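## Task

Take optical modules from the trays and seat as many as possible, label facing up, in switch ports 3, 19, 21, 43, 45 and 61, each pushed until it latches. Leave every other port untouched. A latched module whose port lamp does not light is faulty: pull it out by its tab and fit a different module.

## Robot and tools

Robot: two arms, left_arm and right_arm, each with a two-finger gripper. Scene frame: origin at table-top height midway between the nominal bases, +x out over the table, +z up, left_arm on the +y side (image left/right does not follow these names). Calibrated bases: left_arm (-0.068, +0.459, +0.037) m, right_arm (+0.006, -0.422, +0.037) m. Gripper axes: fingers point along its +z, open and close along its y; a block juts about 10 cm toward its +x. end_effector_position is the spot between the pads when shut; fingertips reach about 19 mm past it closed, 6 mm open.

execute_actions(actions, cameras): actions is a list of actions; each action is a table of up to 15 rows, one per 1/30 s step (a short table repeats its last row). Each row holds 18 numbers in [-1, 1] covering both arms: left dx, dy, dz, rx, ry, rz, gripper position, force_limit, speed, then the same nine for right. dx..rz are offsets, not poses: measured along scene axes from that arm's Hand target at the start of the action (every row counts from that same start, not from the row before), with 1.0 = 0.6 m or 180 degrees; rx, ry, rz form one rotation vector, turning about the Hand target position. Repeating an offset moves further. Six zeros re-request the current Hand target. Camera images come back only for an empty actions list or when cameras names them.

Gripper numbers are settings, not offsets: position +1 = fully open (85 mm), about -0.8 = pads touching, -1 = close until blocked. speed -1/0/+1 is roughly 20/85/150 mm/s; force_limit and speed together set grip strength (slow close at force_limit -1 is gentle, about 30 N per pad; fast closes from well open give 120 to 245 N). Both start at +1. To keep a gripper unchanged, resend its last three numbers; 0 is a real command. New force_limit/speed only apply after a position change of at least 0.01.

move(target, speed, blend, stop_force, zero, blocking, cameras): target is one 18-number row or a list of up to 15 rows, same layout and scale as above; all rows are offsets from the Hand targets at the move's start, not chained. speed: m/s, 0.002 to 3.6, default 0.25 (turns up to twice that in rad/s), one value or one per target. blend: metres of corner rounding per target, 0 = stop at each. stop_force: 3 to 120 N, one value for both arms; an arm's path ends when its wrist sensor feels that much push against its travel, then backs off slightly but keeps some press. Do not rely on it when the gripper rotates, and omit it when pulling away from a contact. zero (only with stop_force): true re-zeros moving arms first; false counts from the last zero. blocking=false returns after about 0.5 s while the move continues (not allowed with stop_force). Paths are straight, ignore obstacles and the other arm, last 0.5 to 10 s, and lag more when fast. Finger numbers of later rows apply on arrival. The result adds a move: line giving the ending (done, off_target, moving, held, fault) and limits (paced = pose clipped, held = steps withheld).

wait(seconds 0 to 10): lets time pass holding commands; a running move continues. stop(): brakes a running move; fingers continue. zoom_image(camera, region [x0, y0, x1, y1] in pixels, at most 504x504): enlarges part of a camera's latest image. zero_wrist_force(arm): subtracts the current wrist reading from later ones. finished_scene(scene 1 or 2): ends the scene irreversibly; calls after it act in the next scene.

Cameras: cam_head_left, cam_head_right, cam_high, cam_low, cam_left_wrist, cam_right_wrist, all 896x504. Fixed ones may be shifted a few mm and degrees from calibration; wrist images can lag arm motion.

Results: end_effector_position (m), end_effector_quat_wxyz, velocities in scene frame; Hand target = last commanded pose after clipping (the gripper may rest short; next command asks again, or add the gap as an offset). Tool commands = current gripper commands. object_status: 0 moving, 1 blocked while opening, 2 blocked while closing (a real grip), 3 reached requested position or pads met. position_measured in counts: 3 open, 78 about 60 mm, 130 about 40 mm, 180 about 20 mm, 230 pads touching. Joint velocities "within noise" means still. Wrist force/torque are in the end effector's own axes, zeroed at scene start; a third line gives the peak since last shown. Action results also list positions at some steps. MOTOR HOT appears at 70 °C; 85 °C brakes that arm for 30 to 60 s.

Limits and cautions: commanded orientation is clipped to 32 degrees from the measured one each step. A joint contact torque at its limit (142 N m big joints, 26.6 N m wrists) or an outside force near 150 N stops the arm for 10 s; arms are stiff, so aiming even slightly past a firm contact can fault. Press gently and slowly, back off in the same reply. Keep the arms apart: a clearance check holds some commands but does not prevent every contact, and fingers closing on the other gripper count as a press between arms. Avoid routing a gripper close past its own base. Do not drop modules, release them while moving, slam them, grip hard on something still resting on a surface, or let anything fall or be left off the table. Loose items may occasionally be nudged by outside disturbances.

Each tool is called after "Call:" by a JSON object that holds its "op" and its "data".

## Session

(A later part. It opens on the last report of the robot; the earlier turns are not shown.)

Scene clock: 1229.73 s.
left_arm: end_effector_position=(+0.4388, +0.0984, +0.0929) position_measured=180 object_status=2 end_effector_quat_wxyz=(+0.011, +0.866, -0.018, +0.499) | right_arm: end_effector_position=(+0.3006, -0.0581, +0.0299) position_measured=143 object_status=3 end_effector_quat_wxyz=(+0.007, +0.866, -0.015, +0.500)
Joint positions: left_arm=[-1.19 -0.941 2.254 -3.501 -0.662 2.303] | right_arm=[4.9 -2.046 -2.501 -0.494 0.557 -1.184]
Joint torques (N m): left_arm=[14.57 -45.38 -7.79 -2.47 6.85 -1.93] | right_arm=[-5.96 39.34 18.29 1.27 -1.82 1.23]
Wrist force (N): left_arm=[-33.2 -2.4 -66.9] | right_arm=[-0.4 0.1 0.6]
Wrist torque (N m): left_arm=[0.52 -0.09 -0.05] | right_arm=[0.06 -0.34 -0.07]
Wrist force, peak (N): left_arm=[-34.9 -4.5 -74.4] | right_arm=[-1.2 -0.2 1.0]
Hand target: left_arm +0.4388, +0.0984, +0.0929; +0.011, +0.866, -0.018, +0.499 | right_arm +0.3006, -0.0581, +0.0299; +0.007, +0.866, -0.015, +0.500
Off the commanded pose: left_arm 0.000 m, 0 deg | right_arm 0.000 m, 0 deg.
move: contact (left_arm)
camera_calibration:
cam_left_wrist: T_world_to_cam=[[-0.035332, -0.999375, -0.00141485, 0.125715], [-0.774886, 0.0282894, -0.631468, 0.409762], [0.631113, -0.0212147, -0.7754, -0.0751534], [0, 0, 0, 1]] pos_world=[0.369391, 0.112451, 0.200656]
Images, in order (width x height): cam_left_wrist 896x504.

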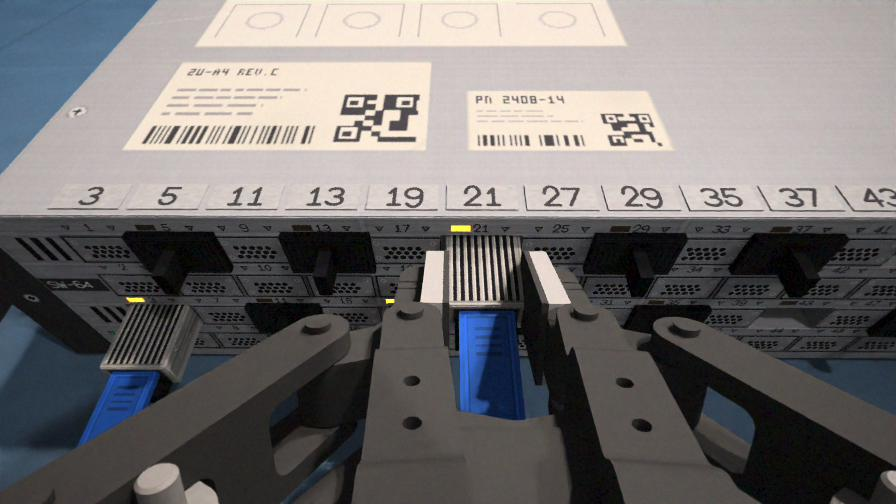

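Call:
{"op": "move", "data": {"target": [[-0.0013,0,0,0,0,0,-1,0.3,-1,0,0,-0.0123,0,0,0,-0.11,-0.7,-0.5],[-0.0013,0,0,0,0,0,-0.15,-0.7,-0.5,0,0,-0.0157,0,0,0,-0.11,-0.7,-0.5],[-0.1023,0.0038,0.0583,0,0,0,-0.15,-0.7,-0.5,0,0,-0.0157,0,0,0,-1,0.3,-1],[-0.1523,0.17,0.0783,0,0,0,-0.15,-0.7,-0.5,0,0,0.0752,0,0,0,-1,0.3,-1],[-0.1523,0.2,0.0783,0,0,0,-0.15,-0.7,-0.5,0.0717,0.0632,0.0393,0,0,0,-1,0.3,-1]], "speed": [0.015, 0.01, 0.12, 0.25, 0.15], "cameras": ["cam_left_wrist","cam_right_wrist"]}}

Scene clock: 1250.23 s.
left_arm: end_effector_position=(+0.3475, +0.2184, +0.1399) position_measured=148 object_status=3 end_effector_quat_wxyz=(+0.011, +0.866, -0.018, +0.499) | right_arm: end_effector_position=(+0.3436, -0.0202, +0.0535) position_measured=180 object_status=2 end_effector_quat_wxyz=(+0.007, +0.866, -0.015, +0.500)
Joint positions: left_arm=[-1.334 -1.316 2.7 -3.399 -0.589 2.091] | right_arm=[4.776 -2.067 -2.383 -0.392 0.529 -1.418]
Joint torques (N m): left_arm=[-5.43 -6.97 -21.12 -1.34 2.46 -1.87] | right_arm=[2.62 31.99 8.55 3.28 0.07 -0.53]
Wrist force (N): left_arm=[-1.5 2.1 -1.1] | right_arm=[-1.4 0.1 0.7]
Wrist torque (N m): left_arm=[0.41 -0.01 0.03] | right_arm=[0.08 -0.34 -0.14]
Wrist force, peak (N): left_arm=[-33.2 -3.0 -67.0] | right_arm=[6.1 -0.1 -4.0]
Hand target: left_arm +0.3475, +0.2184, +0.1399; +0.011, +0.866, -0.018, +0.499 | right_arm +0.3436, -0.0202, +0.0535; +0.007, +0.866, -0.015, +0.500
Off the commanded pose: left_arm 0.000 m, 0 deg | right_arm 0.000 m, 0 deg.
move: done
camera_calibration:
cam_left_wrist: T_world_to_cam=[[-0.0352547, -0.999377, -0.00135158, 0.242541], [-0.774889, 0.0281895, -0.631469, 0.365243], [0.631114, -0.0212149, -0.7754, 0.0215219], [0, 0, 0, 1]] pos_world=[0.277991, 0.23255, 0.247655]
cam_right_wrist: T_world_to_cam=[[-0.0471539, -0.998888, -0.000105838, 0.00577053], [-0.771742, 0.0364984, -0.634888, 0.312135], [0.634186, -0.0298558, -0.772604, -0.040544], [0, 0, 0, 1]] pos_world=[0.266872, -0.00683881, 0.166847]
Images, in order (width x height): cam_left_wrist 896x504, cam_right_wrist 896x504.

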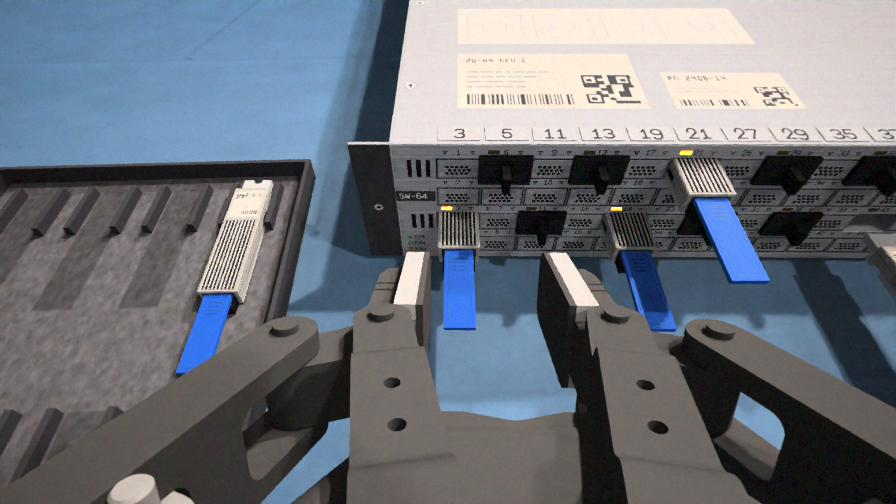

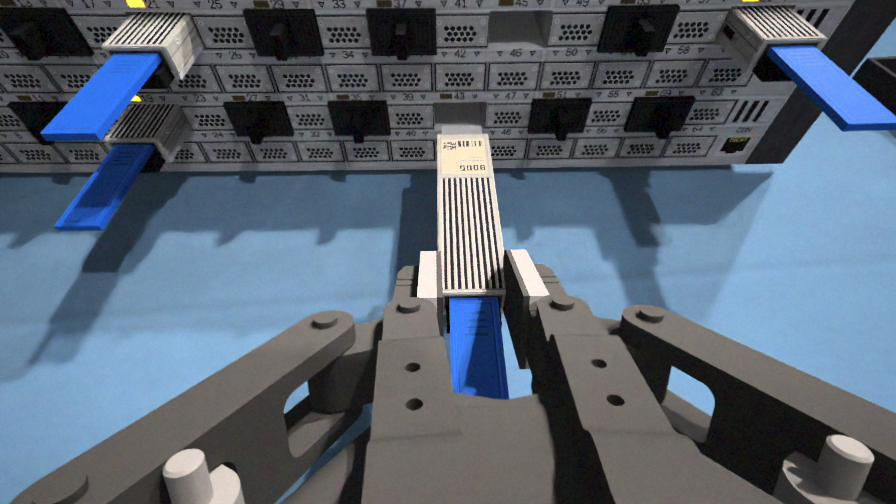

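Call:
{"op": "move", "data": {"target": [0,0,0,0,0,0,-0.15,-0.7,-0.5,0.0333,-0.0013,0,0,0,0,-1,0.3,-1], "speed": 0.05, "stop_force": 5, "cameras": ["cam_right_wrist"]}}

Call:
{"op": "zoom_image", "data": {"camera": "cam_right_wrist", "region": [370, 70, 590, 220]}}

Scene clock: 1255.70 s.
left_arm: end_effector_position=(+0.3475, +0.2184, +0.1399) position_measured=148 object_status=3 end_effector_quat_wxyz=(+0.011, +0.866, -0.018, +0.499) | right_arm: end_effector_position=(+0.3636, -0.0210, +0.0535) position_measured=180 object_status=2 end_effector_quat_wxyz=(+0.007, +0.866, -0.015, +0.500)
Joint positions: left_arm=[-1.334 -1.316 2.7 -3.399 -0.589 2.091] | right_arm=[4.727 -2.098 -2.37 -0.289 0.524 -1.516]
Joint torques (N m): left_arm=[-5.8 -8.9 -20.42 -1.31 2.78 -1.97] | right_arm=[9.37 44.51 -0.98 2.8 0.09 -0.46]
Wrist force (N): left_arm=[-1.5 2.1 -1.1] | right_arm=[-1.3 -0.3 0.4]
Wrist torque (N m): left_arm=[0.42 -0.01 0.03] | right_arm=[0.02 -0.36 -0.16]
Wrist force, peak (N): left_arm=[-1.7 2.3 -1.2] | right_arm=[-1.9 -0.4 0.0]
Hand target: left_arm +0.3475, +0.2184, +0.1399; +0.011, +0.866, -0.018, +0.499 | right_arm +0.3636, -0.0210, +0.0535; +0.007, +0.866, -0.015, +0.500
Off the commanded pose: left_arm 0.000 m, 0 deg | right_arm 0.000 m, 0 deg.
move: done
camera_calibration:
cam_right_wrist: T_world_to_cam=[[-0.0471574, -0.998887, -0.000102292, 0.00601484], [-0.771791, 0.0365012, -0.634828, 0.3276], [0.634126, -0.0298579, -0.772653, -0.0532231], [0, 0, 0, 1]] pos_world=[0.286873, -0.00753879, 0.166848]
Images, in order (width x height): cam_right_wrist 896x504.

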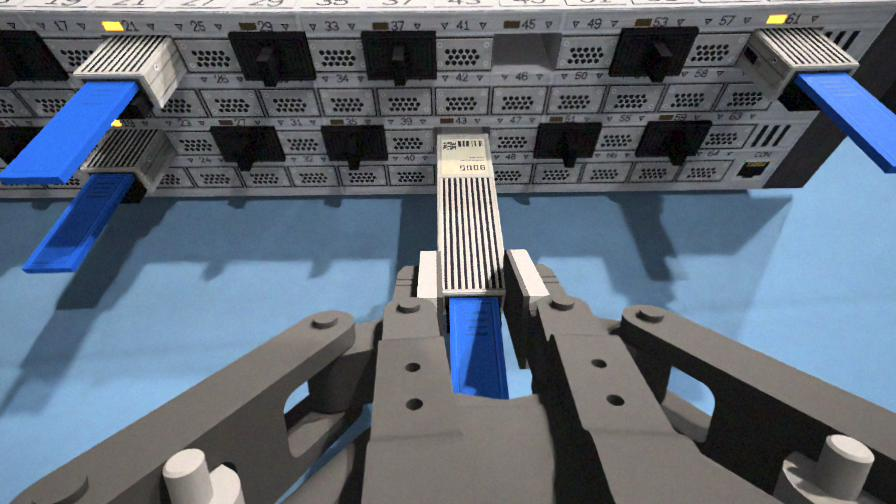

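Scaled by 2.291 from the camera's 896x504 image, which has a finer 1280x720 frame.

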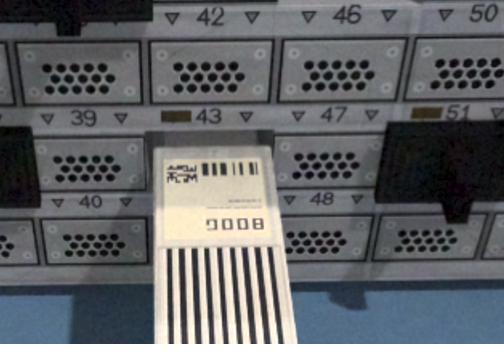

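Call:
{"op": "move", "data": {"target": [0,0,0,0,0,0,-0.15,-0.7,-0.5,0.0167,-0.0006,0,0,0,0,-1,0.3,-1], "speed": 0.012, "stop_force": 5, "cameras": ["cam_right_wrist"]}}

Call:
{"op": "zoom_image", "data": {"camera": "cam_right_wrist", "region": [370, 90, 590, 240]}}

Scene clock: 1270.50 s.
left_arm: end_effector_position=(+0.3475, +0.2184, +0.1399) position_measured=148 object_status=3 end_effector_quat_wxyz=(+0.011, +0.866, -0.018, +0.499) | right_arm: end_effector_position=(+0.3736, -0.0213, +0.0535) position_measured=180 object_status=2 end_effector_quat_wxyz=(+0.007, +0.866, -0.015, +0.500)
Joint positions: left_arm=[-1.334 -1.316 2.7 -3.399 -0.589 2.091] | right_arm=[4.702 -2.114 -2.361 -0.239 0.524 -1.565]
Joint torques (N m): left_arm=[-5.06 -15.79 -20.6 -1.28 2.84 -1.89] | right_arm=[9.02 44.6 -1.31 1.21 -3.29 1.83]
Wrist force (N): left_arm=[-1.3 2.0 -1.1] | right_arm=[-1.4 -0.6 0.3]
Wrist torque (N m): left_arm=[0.39 -0.04 0.03] | right_arm=[0.03 -0.25 -0.15]
Wrist force, peak (N): left_arm=[-1.7 2.3 -1.0] | right_arm=[-2.0 0.1 0.2]
Hand target: left_arm +0.3475, +0.2184, +0.1399; +0.011, +0.866, -0.018, +0.499 | right_arm +0.3736, -0.0213, +0.0535; +0.007, +0.866, -0.015, +0.500
Off the commanded pose: left_arm 0.000 m, 0 deg | right_arm 0.000 m, 0 deg.
move: done
camera_calibration:
cam_right_wrist: T_world_to_cam=[[-0.0470907, -0.998891, -0.000183103, 0.00607982], [-0.771744, 0.0364987, -0.634885, 0.335328], [0.634188, -0.0297559, -0.772606, -0.0596017], [0, 0, 0, 1]] pos_world=[0.296872, -0.00793946, 0.166847]
Images, in order (width x height): cam_right_wrist 896x504.

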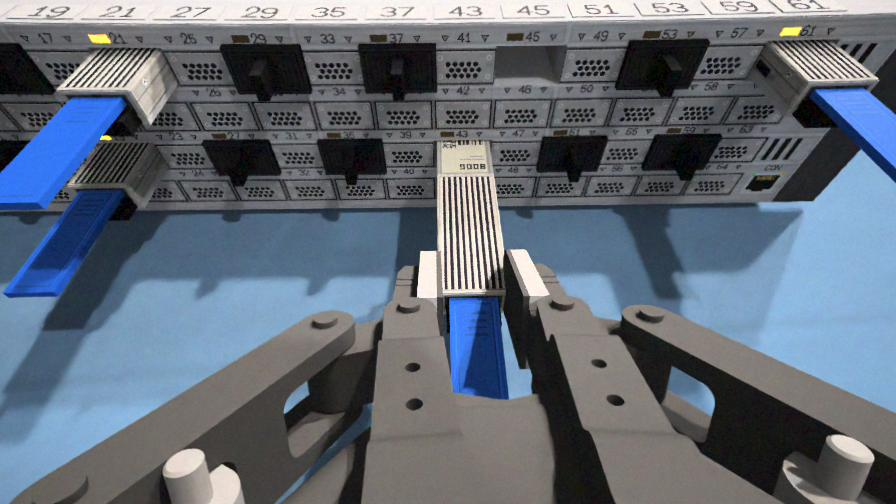

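Scaled by 2.291 from the camera's 896x504 image, which has a finer 1280x720 frame.

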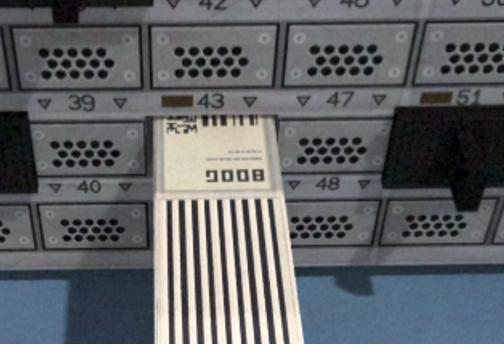

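Call:
{"op": "move", "data": {"target": [0,0,0,0,0,0,-0.15,-0.7,-0.5,0.0667,-0.0026,0,0,0,0,-1,0.3,-1], "speed": 0.04, "stop_force": 22, "cameras": []}}

Call:
{"op": "move", "data": {"target": [0,0,0,0,0,0,-0.15,-0.7,-0.5,0.0288,-0.0011,0,0,0,0,-1,0.3,-1], "speed": 0.03, "stop_force": 75, "cameras": ["cam_right_wrist"]}}

Scene clock: 1277.10 s.
left_arm: end_effector_position=(+0.3475, +0.2184, +0.1399) position_measured=148 object_status=3 end_effector_quat_wxyz=(+0.011, +0.866, -0.018, +0.499) | right_arm: end_effector_position=(+0.4136, -0.0229, +0.0535) position_measured=180 object_status=2 end_effector_quat_wxyz=(+0.007, +0.866, -0.015, +0.500)
Joint positions: left_arm=[-1.334 -1.316 2.7 -3.399 -0.589 2.091] | right_arm=[4.607 -2.178 -2.316 -0.057 0.531 -1.754]
Joint torques (N m): left_arm=[-5.84 -22.09 -20.2 -1.38 2.79 -1.81] | right_arm=[10.96 46.31 -2.14 1.47 -3.88 -0.36]
Wrist force (N): left_arm=[-1.6 2.1 -1.0] | right_arm=[0.7 -1.1 5.0]
Wrist torque (N m): left_arm=[0.41 0.01 0.03] | right_arm=[0.08 -0.26 -0.16]
Wrist force, peak (N): left_arm=[-1.7 2.4 -1.1] | right_arm=[-6.7 0.1 -6.3]
Hand target: left_arm +0.3475, +0.2184, +0.1399; +0.011, +0.866, -0.018, +0.499 | right_arm +0.4136, -0.0229, +0.0535; +0.007, +0.866, -0.015, +0.500
Off the commanded pose: left_arm 0.000 m, 0 deg | right_arm 0.000 m, 0 deg.
move: done
No camera images: "cameras" was empty.

Scene clock: 1278.67 s.
left_arm: end_effector_position=(+0.3475, +0.2184, +0.1399) position_measured=148 object_status=3 end_effector_quat_wxyz=(+0.011, +0.866, -0.018, +0.499) | right_arm: end_effector_position=(+0.4309, -0.0236, +0.0535) position_measured=180 object_status=2 end_effector_quat_wxyz=(+0.007, +0.866, -0.015, +0.500)
Joint positions: left_arm=[-1.334 -1.316 2.7 -3.399 -0.589 2.091] | right_arm=[4.567 -2.204 -2.292 0.011 0.539 -1.831]
Joint torques (N m): left_arm=[-5.57 -24.1 -20.71 -1.42 2.89 -1.77] | right_arm=[-5.69 47.89 1.06 1.65 -9.35 1.24]
Wrist force (N): left_arm=[-1.5 2.1 -1.0] | right_arm=[-23.2 -1.3 -34.6]
Wrist torque (N m): left_arm=[0.40 -0.01 0.03] | right_arm=[0.12 -0.33 -0.15]
Wrist force, peak (N): left_arm=[-1.7 2.3 -1.2] | right_arm=[-27.0 -0.5 -42.9]
Hand target: left_arm +0.3475, +0.2184, +0.1399; +0.011, +0.866, -0.018, +0.499 | right_arm +0.4309, -0.0236, +0.0535; +0.007, +0.866, -0.015, +0.500
Off the commanded pose: left_arm 0.000 m, 0 deg | right_arm 0.000 m, 0 deg.
move: done
camera_calibration:
cam_right_wrist: T_world_to_cam=[[-0.0471574, -0.998887, -0.000102292, 0.00659143], [-0.771791, 0.0365012, -0.634828, 0.379637], [0.634126, -0.0298579, -0.772653, -0.0959774], [0, 0, 0, 1]] pos_world=[0.354173, -0.0101388, 0.166848]
Images, in order (width x height): cam_right_wrist 896x504.

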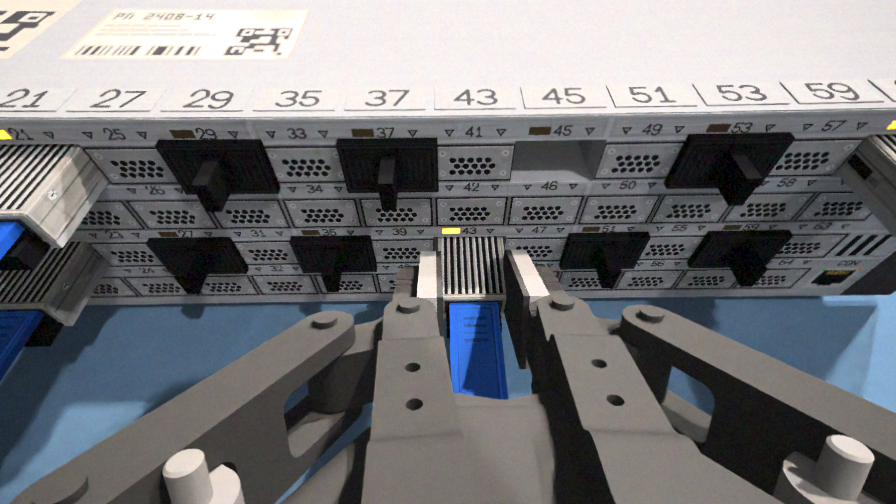

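Call:
{"op": "move", "data": {"target": [[0,0,0,0,0,0,-0.15,-0.7,-0.5,-0.0013,0,0,0,0,0,-1,0.3,-1],[0,0,0,0,0,0,-0.15,-0.7,-0.5,-0.0013,0,0,0,0,0,-0.15,-0.7,-0.5],[0,0,0,0,0,0,-0.15,-0.7,-0.5,-0.1023,0.0038,0.0583,0,0,0,-0.15,-0.7,-0.5],[0,0,0,0,0,0,-0.15,-0.7,-0.5,-0.2182,-0.0607,0.1275,0.0123,0.333,0,-0.15,-0.7,-0.5],[0,0,0,0,0,0,-0.15,-0.7,-0.5,-0.2232,-0.519,0.0942,0.003,0.3333,0.0162,-0.285,-0.7,-0.5]], "speed": [0.015, 0.01, 0.12, 0.3, 0.3], "blend": [0,0,0,0.02,0], "cameras": ["cam_right_wrist","cam_high"]}}

Call:
{"op": "zoom_image", "data": {"camera": "cam_right_wrist", "region": [340, 60, 620, 330]}}

Scene clock: 1306.27 s.
left_arm: end_effector_position=(+0.3475, +0.2184, +0.1399) position_measured=148 object_status=3 end_effector_quat_wxyz=(+0.011, +0.866, -0.018, +0.499) | right_arm: end_effector_position=(+0.2970, -0.3349, +0.1101) position_measured=165 object_status=0 end_effector_quat_wxyz=(-0.003, +1.000, +0.010, +0.000)
Joint positions: left_arm=[-1.334 -1.316 2.7 -3.399 -0.589 2.091] | right_arm=[3.901 -1.23 -2.55 -0.929 1.575 -2.42]
Joint torques (N m): left_arm=[-5.53 -27.84 -20.42 -1.37 2.88 -1.6] | right_arm=[-6.61 0.5 12.03 4.14 -2.32 -1.55]
Wrist force (N): left_arm=[-1.3 2.2 -0.9] | right_arm=[-0.5 0.3 -0.4]
Wrist torque (N m): left_arm=[0.43 -0.03 0.03] | right_arm=[-0.01 0.10 -0.07]
Wrist force, peak (N): left_arm=[-1.7 2.4 -1.2] | right_arm=[-24.0 -1.0 -34.4]
Hand target: left_arm +0.3475, +0.2184, +0.1399; +0.011, +0.866, -0.018, +0.499 | right_arm +0.2970, -0.3350, +0.1100; -0.003, +1.000, +0.010, +0.000
Off the commanded pose: left_arm 0.000 m, 0 deg | right_arm 0.000 m, 0 deg.
move: done
camera_calibration:
cam_right_wrist: T_world_to_cam=[[0.0139113, -0.999866, 0.00864925, -0.330122], [-0.936143, -0.00998427, 0.351477, 0.248299], [-0.351343, -0.0129864, -0.936157, 0.339672], [0, 0, 0, 1]] pos_world=[0.356378, -0.323188, 0.23357]
Images, in order (width x height): cam_high 896x504, cam_right_wrist 896x504.

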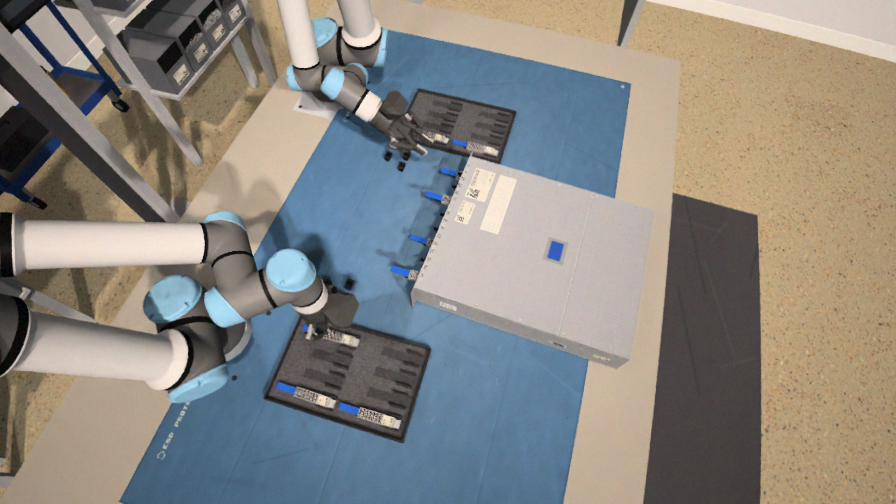

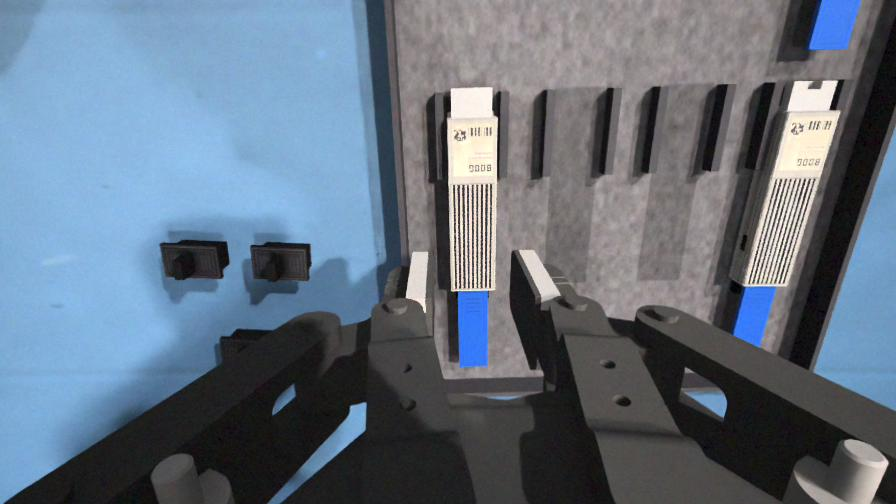

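Scaled by 1.800 from the camera's 896x504 image, which has a finer 1280x720 frame.

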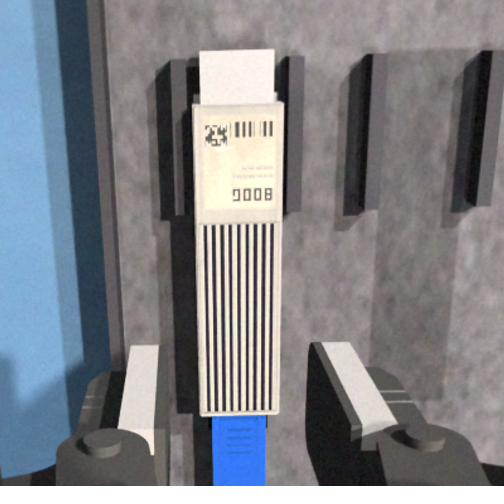

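Call:
{"op": "zoom_image", "data": {"camera": "cam_right_wrist", "region": [380, 150, 510, 310]}}

Scaled by 3.150 from the camera's 896x504 image, which has a finer 1280x720 frame.

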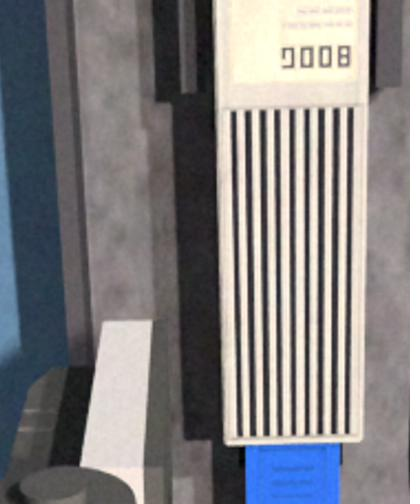

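Call:
{"op": "move", "data": {"target": [[0,0,0,0,0,0,-0.15,-0.7,-0.5,0,-0.0075,-0.1317,0,0,0.0033,-0.205,-0.7,-0.5],[0,0,0,0,0,0,-0.15,-0.7,-0.5,0,-0.0075,-0.1447,0,0,0.0033,-0.205,-0.7,-0.5]], "speed": [0.06, 0.0045], "stop_force": 3.5, "cameras": ["cam_right_wrist"]}}

Scene clock: 1339.37 s.
left_arm: end_effector_position=(+0.3475, +0.2184, +0.1399) position_measured=148 object_status=3 end_effector_quat_wxyz=(+0.011, +0.866, -0.018, +0.499) | right_arm: end_effector_position=(+0.2970, -0.3395, +0.0242) position_measured=155 object_status=3 end_effector_quat_wxyz=(-0.003, +1.000, +0.015, +0.000)
Joint positions: left_arm=[-1.334 -1.316 2.7 -3.399 -0.589 2.091] | right_arm=[3.889 -1.53 -2.68 -0.499 1.575 -2.443]
Joint torques (N m): left_arm=[-5.17 -27.72 -20.48 -1.46 2.79 -1.39] | right_arm=[7.69 23.77 25.9 1.61 2.06 1.6]
Wrist force (N): left_arm=[-1.5 2.2 -1.1] | right_arm=[-0.9 0.2 -2.1]
Wrist torque (N m): left_arm=[0.43 0.00 0.03] | right_arm=[-0.03 0.07 0.08]
Wrist force, peak (N): left_arm=[-1.8 2.3 -1.0] | right_arm=[-4.4 2.7 -21.5]
Hand target: left_arm +0.3475, +0.2184, +0.1399; +0.011, +0.866, -0.018, +0.499 | right_arm +0.2970, -0.3395, +0.0242; -0.003, +1.000, +0.015, +0.000 (not the last commanded pose)
Off the commanded pose: left_arm 0.000 m, 0 deg | right_arm 0.001 m, 0 deg.
move: contact (right_arm); path passed 1 of 2 targets
camera_calibration:
cam_right_wrist: T_world_to_cam=[[0.0242925, -0.999667, 0.00868904, -0.33692], [-0.935958, -0.0196886, 0.351562, 0.275005], [-0.351274, -0.0166729, -0.936124, 0.257897], [0, 0, 0, 1]] pos_world=[0.35617, -0.327093, 0.14767]
Images, in order (width x height): cam_right_wrist 896x504.

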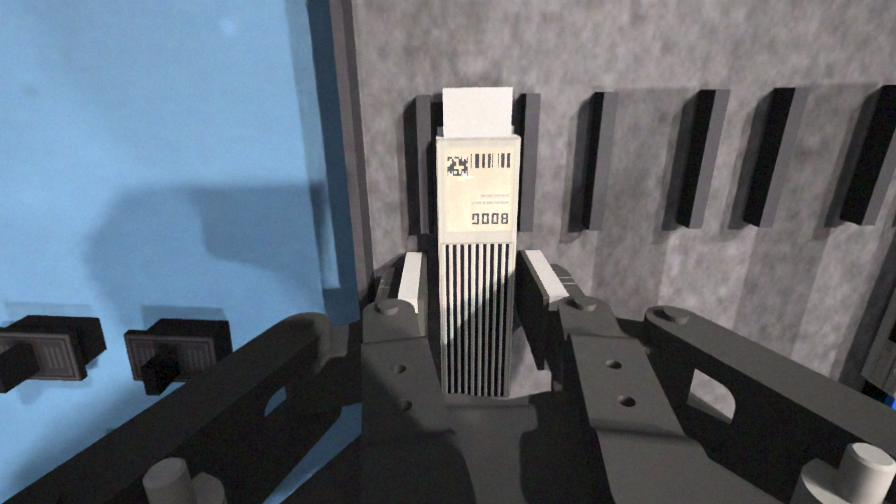

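Call:
{"op": "move", "data": {"target": [[0,0,0,0,0,0,-0.15,-0.7,-0.5,0,0,0.0042,0,0,0,-0.205,-0.7,-0.5],[0,0,0,0,0,0,-0.15,-0.7,-0.5,0,0,0.0042,0,0,0,-1,-0.6,-1],[0,0,0,0,0,0,-0.15,-0.7,-0.5,0,0,0.1263,0,0,0,-1,-0.6,-1],[0,0,0,0,0,0,-0.15,-0.7,-0.5,-0.0117,0.4658,0.1263,0,0,-0.0211,-1,-0.6,-1],[0,0,0,0,0,0,-0.15,-0.7,-0.5,0.0883,0.4658,0.1263,0,0,-0.0211,-1,-0.6,-1],[0,0,0,0,0,0,-0.15,-0.7,-0.5,0.0883,0.4658,0.0147,0,0,-0.0211,-1,-0.6,-1]], "speed": [0.1, 0.1, 0.15, 0.25, 0.15, 0.12], "blend": [0,0,0.01,0.03,0.01,0], "cameras": []}}

Call:
{"op": "move", "data": {"target": [0,0,0,0,0,0,-0.15,-0.7,-0.5,0,0,-0.0217,0,0,0,-1,-0.6,-1], "speed": 0.006, "stop_force": 4, "cameras": ["cam_right_wrist"]}}

Scene clock: 1350.47 s.
left_arm: end_effector_position=(+0.3475, +0.2184, +0.1399) position_measured=148 object_status=3 end_effector_quat_wxyz=(+0.011, +0.866, -0.018, +0.499) | right_arm: end_effector_position=(+0.3499, -0.0600, +0.0330) position_measured=175 object_status=2 end_effector_quat_wxyz=(-0.003, +1.000, -0.018, +0.000)
Joint positions: left_arm=[-1.334 -1.316 2.7 -3.399 -0.589 2.091] | right_arm=[4.24 -1.91 -2.147 -0.65 1.573 -2.025]
Joint torques (N m): left_arm=[-5.85 -28.28 -20.32 -1.44 2.8 -1.41] | right_arm=[-5.43 37.02 29.65 3.47 -0.46 -1.52]
Wrist force (N): left_arm=[-1.6 2.2 -1.0] | right_arm=[-0.3 -0.1 1.1]
Wrist torque (N m): left_arm=[0.42 0.01 0.03] | right_arm=[-0.06 0.03 -0.06]
Wrist force, peak (N): left_arm=[-1.6 2.3 -1.2] | right_arm=[-6.7 4.1 -18.3]
Hand target: left_arm +0.3475, +0.2184, +0.1399; +0.011, +0.866, -0.018, +0.499 | right_arm +0.3500, -0.0600, +0.0330; -0.003, +1.000, -0.018, +0.000
Off the commanded pose: left_arm 0.000 m, 0 deg | right_arm 0.000 m, 0 deg.
move: done
No camera images: "cameras" was empty.

Scene clock: 1353.87 s.
left_arm: end_effector_position=(+0.3475, +0.2184, +0.1399) position_measured=148 object_status=3 end_effector_quat_wxyz=(+0.011, +0.866, -0.018, +0.499) | right_arm: end_effector_position=(+0.3500, -0.0600, +0.0209) position_measured=175 object_status=2 end_effector_quat_wxyz=(-0.003, +1.000, -0.018, +0.000)
Joint positions: left_arm=[-1.334 -1.316 2.7 -3.399 -0.589 2.091] | right_arm=[4.24 -1.938 -2.154 -0.615 1.573 -2.025]
Joint torques (N m): left_arm=[-5.26 -28.03 -20.18 -1.41 2.84 -1.35] | right_arm=[-6.23 43.74 28.22 1.86 -2.06 -1.55]
Wrist force (N): left_arm=[-1.6 2.2 -1.1] | right_arm=[-0.7 -0.2 -0.9]
Wrist torque (N m): left_arm=[0.42 -0.01 0.03] | right_arm=[-0.12 0.12 -0.06]
Wrist force, peak (N): left_arm=[-1.6 2.5 -1.2] | right_arm=[-2.2 1.2 -13.6]
Hand target: left_arm +0.3475, +0.2184, +0.1399; +0.011, +0.866, -0.018, +0.499 | right_arm +0.3500, -0.0600, +0.0209; -0.003, +1.000, -0.018, +0.000 (not the last commanded pose)
Off the commanded pose: left_arm 0.000 m, 0 deg | right_arm 0.001 m, 0 deg.
move: contact (right_arm)
camera_calibration:
cam_right_wrist: T_world_to_cam=[[-0.041979, -0.999081, 0.00868395, -0.0355629], [-0.935207, 0.042351, 0.351559, 0.334665], [-0.351603, 0.00663681, -0.936126, 0.27968], [0, 0, 0, 1]] pos_world=[0.409824, -0.0515597, 0.14447]
Images, in order (width x height): cam_right_wrist 896x504.

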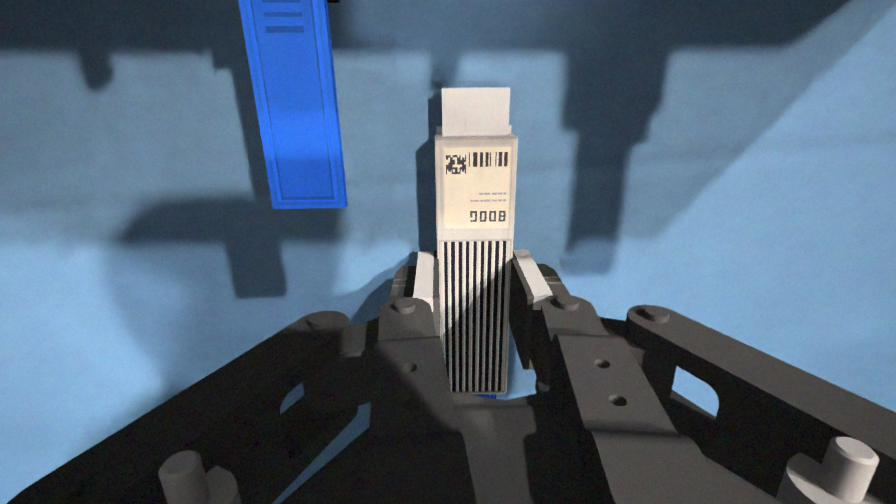

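Call:
{"op": "move", "data": {"target": [[0,0,0,0,0,0,-0.15,-0.7,-0.5,0,0,0,0,0,0,-0.11,-0.7,-0.5],[0,0,0,0,0,0,-0.15,-0.7,-0.5,0,0,0.09,0,0,0,-0.11,-0.7,-0.5],[0,0,0,0,0,0,-0.15,-0.7,-0.5,-0.08,0.0032,0.0568,-0.0123,-0.333,0,-0.11,-0.7,-0.5],[0,0,0,0,0,0,-0.15,-0.7,-0.5,-0.08,0.0032,-0.0007,-0.0123,-0.333,0,-0.11,-0.7,-0.5],[0,0,0,0,0,0,-0.15,-0.7,-0.5,-0.08,0.0032,-0.0007,-0.0123,-0.333,0,-1,0.3,-1],[0,0,0,0,0,0,-0.15,-0.7,-0.5,-0.08,0.0032,0.1212,-0.0123,-0.333,0,-1,0.3,-1],[0,0,0,0,0,0,-0.15,-0.7,-0.5,-0.012,0.025,0.1212,-0.0123,-0.333,0,-1,0.3,-1]], "speed": [0.1, 0.1, 0.3, 0.05, 0.05, 0.15, 0.15], "blend": [0,0.01,0,0,0,0.01,0], "cameras": ["cam_right_wrist"]}}

Scene clock: 1376.13 s.
left_arm: end_effector_position=(+0.3475, +0.2184, +0.1399) position_measured=148 object_status=3 end_effector_quat_wxyz=(+0.011, +0.866, -0.018, +0.499) | right_arm: end_effector_position=(+0.3427, -0.0450, +0.0936) position_measured=180 object_status=2 end_effector_quat_wxyz=(+0.007, +0.866, -0.015, +0.500)
Joint positions: left_arm=[-1.334 -1.316 2.7 -3.399 -0.589 2.091] | right_arm=[4.781 -1.901 -2.444 -0.505 0.529 -1.409]
Joint torques (N m): left_arm=[-5.03 -28.29 -20 -1.51 2.7 -1.23] | right_arm=[-4.69 33.7 8.38 3.79 -0.9 -1.15]
Wrist force (N): left_arm=[-1.5 2.2 -1.1] | right_arm=[-1.3 0.3 0.6]
Wrist torque (N m): left_arm=[0.42 -0.01 0.03] | right_arm=[0.14 -0.35 -0.16]
Wrist force, peak (N): left_arm=[-1.7 2.4 -1.2] | right_arm=[5.4 0.4 -4.2]
Hand target: left_arm +0.3475, +0.2184, +0.1399; +0.011, +0.866, -0.018, +0.499 | right_arm +0.3428, -0.0450, +0.0937; +0.007, +0.866, -0.015, +0.500
Off the commanded pose: left_arm 0.000 m, 0 deg | right_arm 0.000 m, 0 deg.
move: done
camera_calibration:
cam_right_wrist: T_world_to_cam=[[-0.0470023, -0.998895, 0.0000308979, -0.0190049], [-0.77189, 0.0363011, -0.634719, 0.337878], [0.634016, -0.0298571, -0.772743, -0.0097183], [0, 0, 0, 1]] pos_world=[0.266073, -0.0315394, 0.206948]
Images, in order (width x height): cam_right_wrist 896x504.

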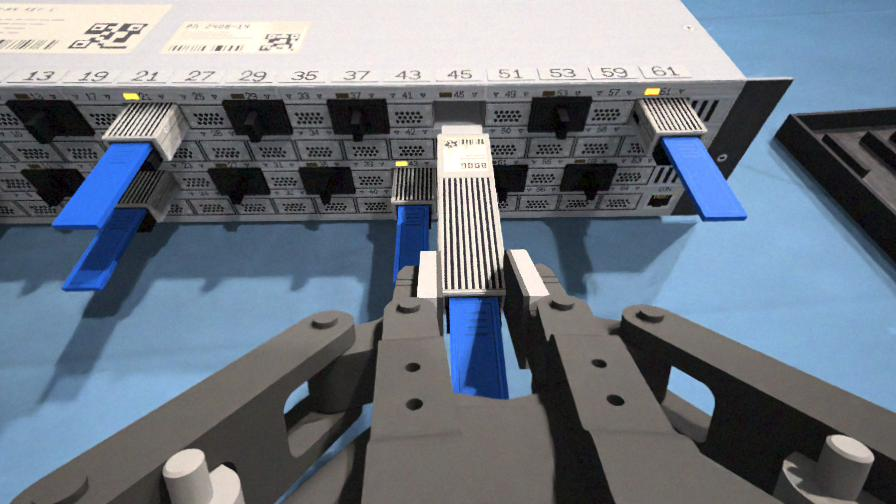

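Call:
{"op": "move", "data": {"target": [0,0,0,0,0,0,-0.15,-0.7,-0.5,0.0333,-0.0013,0,0,0,0,-1,0.3,-1], "speed": 0.05, "stop_force": 5, "cameras": ["cam_right_wrist"]}}

Call:
{"op": "zoom_image", "data": {"camera": "cam_right_wrist", "region": [370, 70, 590, 220]}}

Scene clock: 1380.03 s.
left_arm: end_effector_position=(+0.3475, +0.2184, +0.1399) position_measured=148 object_status=3 end_effector_quat_wxyz=(+0.011, +0.866, -0.018, +0.499) | right_arm: end_effector_position=(+0.3627, -0.0458, +0.0937) position_measured=180 object_status=2 end_effector_quat_wxyz=(+0.007, +0.866, -0.015, +0.500)
Joint positions: left_arm=[-1.334 -1.316 2.7 -3.399 -0.589 2.091] | right_arm=[4.729 -1.938 -2.433 -0.389 0.525 -1.513]
Joint torques (N m): left_arm=[-5.5 -27.85 -19.54 -1.46 2.8 -1.19] | right_arm=[8.95 39.62 1.46 3.34 0.16 -0.6]
Wrist force (N): left_arm=[-1.3 2.3 -1.1] | right_arm=[-1.5 0.2 0.3]
Wrist torque (N m): left_arm=[0.44 -0.03 0.03] | right_arm=[0.13 -0.29 -0.13]
Wrist force, peak (N): left_arm=[-1.8 2.3 -1.1] | right_arm=[-1.7 0.8 1.0]
Hand target: left_arm +0.3475, +0.2184, +0.1399; +0.011, +0.866, -0.018, +0.499 | right_arm +0.3627, -0.0458, +0.0937; +0.007, +0.866, -0.015, +0.500
Off the commanded pose: left_arm 0.000 m, 0 deg | right_arm 0.000 m, 0 deg.
move: done
camera_calibration:
cam_right_wrist: T_world_to_cam=[[-0.0470163, -0.998894, -0.000109651, -0.0188312], [-0.771887, 0.0364011, -0.634717, 0.35341], [0.634019, -0.0297574, -0.772745, -0.0223421], [0, 0, 0, 1]] pos_world=[0.286073, -0.0323397, 0.207049]
Images, in order (width x height): cam_right_wrist 896x504.

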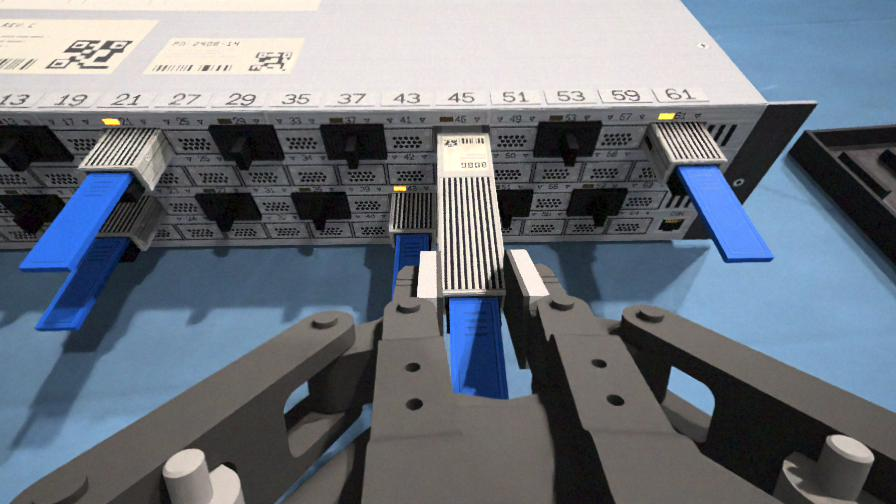

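Scaled by 2.291 from the camera's 896x504 image, which has a finer 1280x720 frame.

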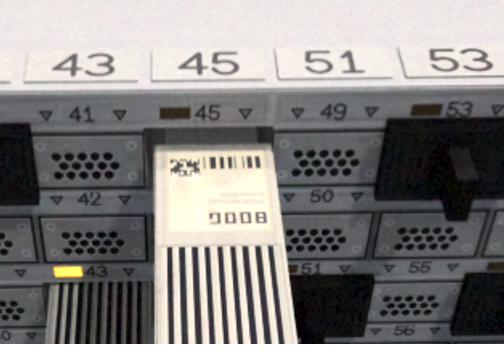

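Call:
{"op": "move", "data": {"target": [0,0,0,0,0,0,-0.15,-0.7,-0.5,0.0167,-0.0006,0,0,0,0,-1,0.3,-1], "speed": 0.015, "stop_force": 5, "cameras": []}}

Scene clock: 1384.40 s.
left_arm: end_effector_position=(+0.3475, +0.2184, +0.1399) position_measured=148 object_status=3 end_effector_quat_wxyz=(+0.011, +0.866, -0.018, +0.499) | right_arm: end_effector_position=(+0.3728, -0.0461, +0.0937) position_measured=180 object_status=2 end_effector_quat_wxyz=(+0.007, +0.866, -0.015, +0.500)
Joint positions: left_arm=[-1.334 -1.316 2.7 -3.399 -0.589 2.091] | right_arm=[4.703 -1.957 -2.426 -0.332 0.524 -1.565]
Joint torques (N m): left_arm=[-4.99 -28.12 -20.53 -1.37 2.81 -1.11] | right_arm=[9.12 40.04 0.44 1.08 -2.57 1.73]
Wrist force (N): left_arm=[-1.4 2.2 -0.8] | right_arm=[-0.4 -0.9 0.5]
Wrist torque (N m): left_arm=[0.42 -0.02 0.03] | right_arm=[0.16 -0.33 -0.15]
Wrist force, peak (N): left_arm=[-1.7 2.3 -1.3] | right_arm=[-1.6 -1.0 -0.6]
Hand target: left_arm +0.3475, +0.2184, +0.1399; +0.011, +0.866, -0.018, +0.499 | right_arm +0.3728, -0.0461, +0.0937; +0.007, +0.866, -0.015, +0.500
Off the commanded pose: left_arm 0.000 m, 0 deg | right_arm 0.000 m, 0 deg.
move: done
No camera images: "cameras" was empty.

Call:
{"op": "move", "data": {"target": [0,0,0,0,0,0,-0.15,-0.7,-0.5,0.0667,-0.0026,0,0,0,0,-1,0.3,-1], "speed": 0.04, "stop_force": 22, "cameras": []}}

Call:
{"op": "move", "data": {"target": [0,0,0,0,0,0,-0.15,-0.7,-0.5,0.029,-0.0011,0,0,0,0,-1,0.3,-1], "speed": 0.03, "stop_force": 75, "cameras": ["cam_right_wrist"]}}

Scene clock: 1389.17 s.
left_arm: end_effector_position=(+0.3475, +0.2184, +0.1399) position_measured=148 object_status=3 end_effector_quat_wxyz=(+0.011, +0.866, -0.018, +0.499) | right_arm: end_effector_position=(+0.4128, -0.0477, +0.0937) position_measured=180 object_status=2 end_effector_quat_wxyz=(+0.007, +0.866, -0.015, +0.500)
Joint positions: left_arm=[-1.334 -1.316 2.7 -3.399 -0.589 2.091] | right_arm=[4.601 -2.032 -2.384 -0.125 0.533 -1.766]
Joint torques (N m): left_arm=[-4.97 -28 -19.61 -1.51 2.84 -0.96] | right_arm=[9.37 42.2 -2.31 0.95 -4.07 -0.36]
Wrist force (N): left_arm=[-1.4 2.2 -0.9] | right_arm=[1.4 -4.2 5.0]
Wrist torque (N m): left_arm=[0.43 -0.03 0.03] | right_arm=[0.24 -0.26 -0.17]
Wrist force, peak (N): left_arm=[-1.6 2.4 -1.1] | right_arm=[-6.1 -0.6 -13.6]
Hand target: left_arm +0.3475, +0.2184, +0.1399; +0.011, +0.866, -0.018, +0.499 | right_arm +0.4128, -0.0477, +0.0937; +0.007, +0.866, -0.015, +0.500
Off the commanded pose: left_arm 0.000 m, 0 deg | right_arm 0.000 m, 0 deg.
move: done
No camera images: "cameras" was empty.

Scene clock: 1390.73 s.
left_arm: end_effector_position=(+0.3475, +0.2184, +0.1399) position_measured=148 object_status=3 end_effector_quat_wxyz=(+0.011, +0.866, -0.018, +0.499) | right_arm: end_effector_position=(+0.4302, -0.0483, +0.0937) position_measured=180 object_status=2 end_effector_quat_wxyz=(+0.007, +0.866, -0.015, +0.500)
Joint positions: left_arm=[-1.334 -1.316 2.7 -3.399 -0.589 2.091] | right_arm=[4.558 -2.063 -2.36 -0.047 0.541 -1.847]
Joint torques (N m): left_arm=[-5.28 -27.82 -19.39 -1.42 2.88 -1.06] | right_arm=[-5.41 40.27 -0.63 0.47 -7.68 1.06]
Wrist force (N): left_arm=[-1.4 2.2 -1.1] | right_arm=[-14.0 -3.3 -35.8]
Wrist torque (N m): left_arm=[0.44 -0.02 0.03] | right_arm=[0.16 -0.39 -0.07]
Wrist force, peak (N): left_arm=[-1.6 2.4 -1.0] | right_arm=[-18.9 2.8 -53.8]
Hand target: left_arm +0.3475, +0.2184, +0.1399; +0.011, +0.866, -0.018, +0.499 | right_arm +0.4302, -0.0483, +0.0937; +0.007, +0.866, -0.015, +0.500
Off the commanded pose: left_arm 0.000 m, 0 deg | right_arm 0.000 m, 0 deg.
move: done
camera_calibration:
cam_right_wrist: T_world_to_cam=[[-0.0470163, -0.998894, -0.000109651, -0.0182594], [-0.771887, 0.0364011, -0.634717, 0.40553], [0.634019, -0.0297574, -0.772745, -0.0651524], [0, 0, 0, 1]] pos_world=[0.353473, -0.0349397, 0.207049]
Images, in order (width x height): cam_right_wrist 896x504.

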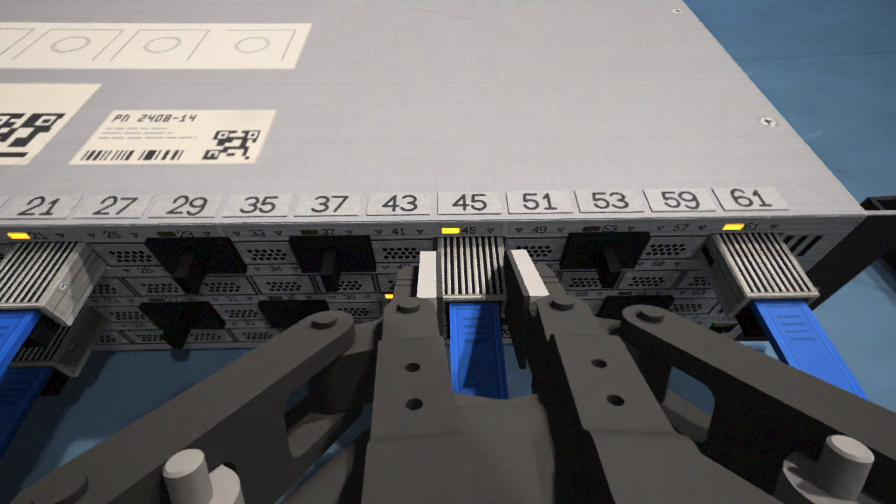

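Call:
{"op": "move", "data": {"target": [[0,0,0,0,0,0,-0.15,-0.7,-0.5,-0.0013,0,0,0,0,0,-1,0.3,-1],[0,0,0,0,0,0,-0.15,-0.7,-0.5,-0.0013,0,0,0,0,0,-0.15,-0.7,-0.5],[0,0,0,0,0,0,-0.15,-0.7,-0.5,-0.1023,0.0038,0.0583,0,0,0,-0.15,-0.7,-0.5],[0,0,0,0,0,0,-0.15,-0.7,-0.5,-0.1823,0.0038,0.1083,0,0,0,-0.15,-0.7,-0.5]], "speed": [0.015, 0.01, 0.12, 0.2], "blend": [0,0,0.01,0], "cameras": ["cam_right_wrist","cam_head_left","cam_left_wrist","cam_head_right"]}}

Call:
{"op": "zoom_image", "data": {"camera": "cam_right_wrist", "region": [0, 0, 504, 300]}}

Call:
{"op": "zoom_image", "data": {"camera": "cam_right_wrist", "region": [392, 0, 896, 300]}}

Scene clock: 1398.47 s.
left_arm: end_effector_position=(+0.3475, +0.2184, +0.1399) position_measured=148 object_status=3 end_effector_quat_wxyz=(+0.011, +0.866, -0.018, +0.499) | right_arm: end_effector_position=(+0.3208, -0.0460, +0.1586) position_measured=148 object_status=3 end_effector_quat_wxyz=(+0.007, +0.866, -0.015, +0.500)
Joint positions: left_arm=[-1.334 -1.316 2.7 -3.399 -0.589 2.091] | right_arm=[4.84 -1.658 -2.407 -0.882 0.54 -1.296]
Joint torques (N m): left_arm=[-4.86 -28 -19.57 -1.55 2.86 -0.91] | right_arm=[7.18 32.1 7.49 0.87 -4.16 1.53]
Wrist force (N): left_arm=[-1.5 2.0 -1.1] | right_arm=[-0.4 0.4 0.0]
Wrist torque (N m): left_arm=[0.39 -0.01 0.03] | right_arm=[0.10 -0.34 -0.09]
Wrist force, peak (N): left_arm=[-1.6 2.3 -1.3] | right_arm=[-14.8 -3.1 -35.8]
Hand target: left_arm +0.3475, +0.2184, +0.1399; +0.011, +0.866, -0.018, +0.499 | right_arm +0.3208, -0.0461, +0.1586; +0.007, +0.866, -0.015, +0.500
Off the commanded pose: left_arm 0.000 m, 0 deg | right_arm 0.000 m, 0 deg.
move: done
camera_calibration:
cam_left_wrist: T_world_to_cam=[[-0.035332, -0.999375, -0.00141485, 0.242478], [-0.774886, 0.0282894, -0.631468, 0.365222], [0.631113, -0.0212147, -0.7754, 0.0215199], [0, 0, 0, 1]] pos_world=[0.277991, 0.232451, 0.247656]
cam_right_wrist: T_world_to_cam=[[-0.0470023, -0.998895, 0.0000304855, -0.021035], [-0.77193, 0.0363033, -0.63467, 0.362264], [0.633967, -0.0298545, -0.772783, 0.0543883], [0, 0, 0, 1]] pos_world=[0.244173, -0.0325394, 0.271949]
Images, in order (width x height): cam_head_left 896x504, cam_head_right 896x504, cam_left_wrist 896x504, cam_right_wrist 896x504.

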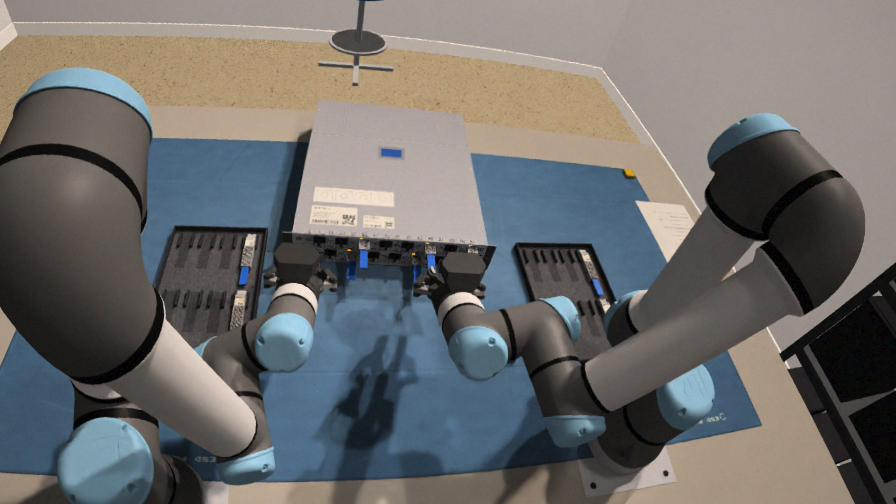

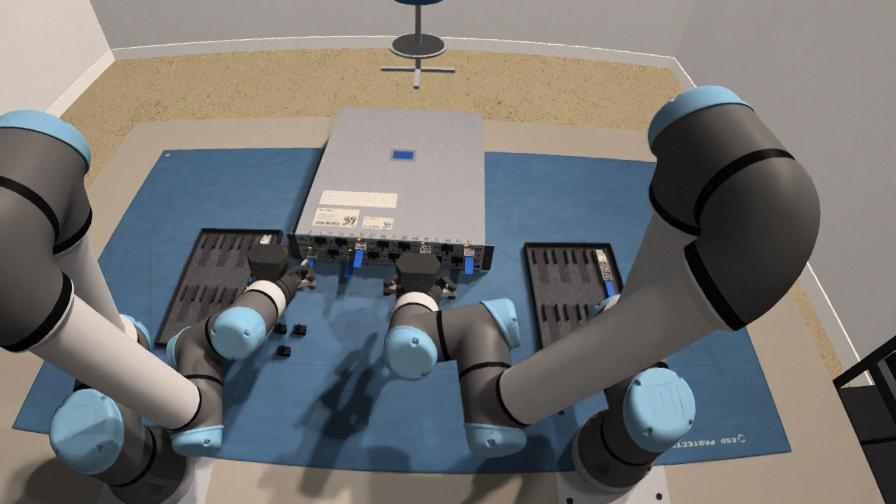

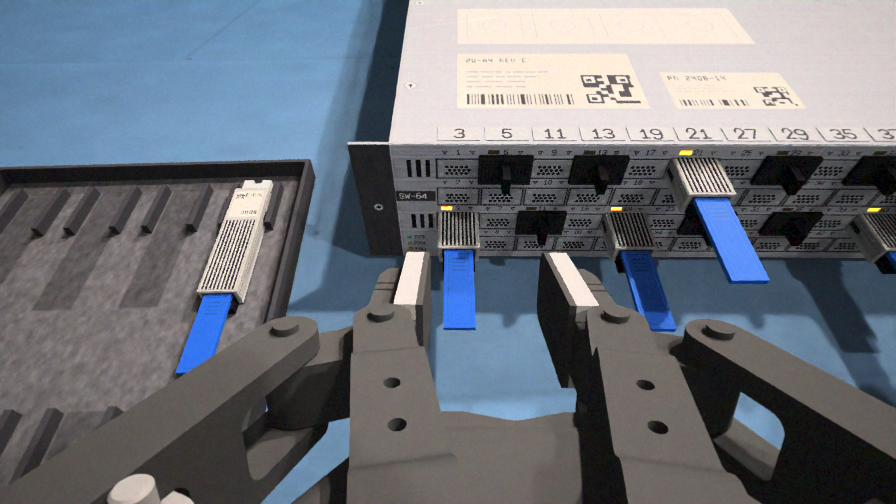

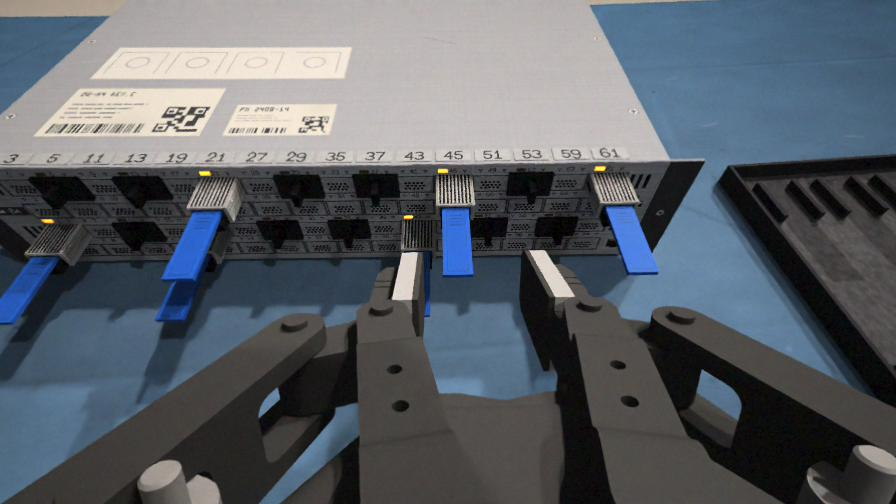

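Scaled by 1.000.

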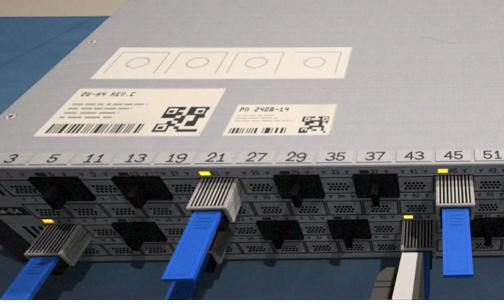

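Scaled by 1.000.

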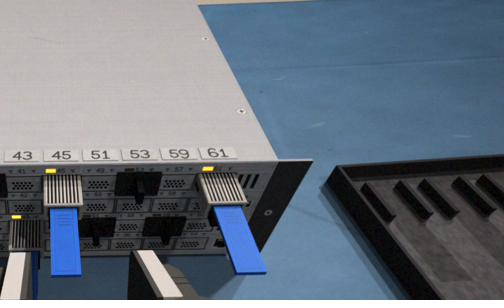

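Call:
{"op": "finished_scene", "data": {"scene": 1}}

The scene is finished: the task was done.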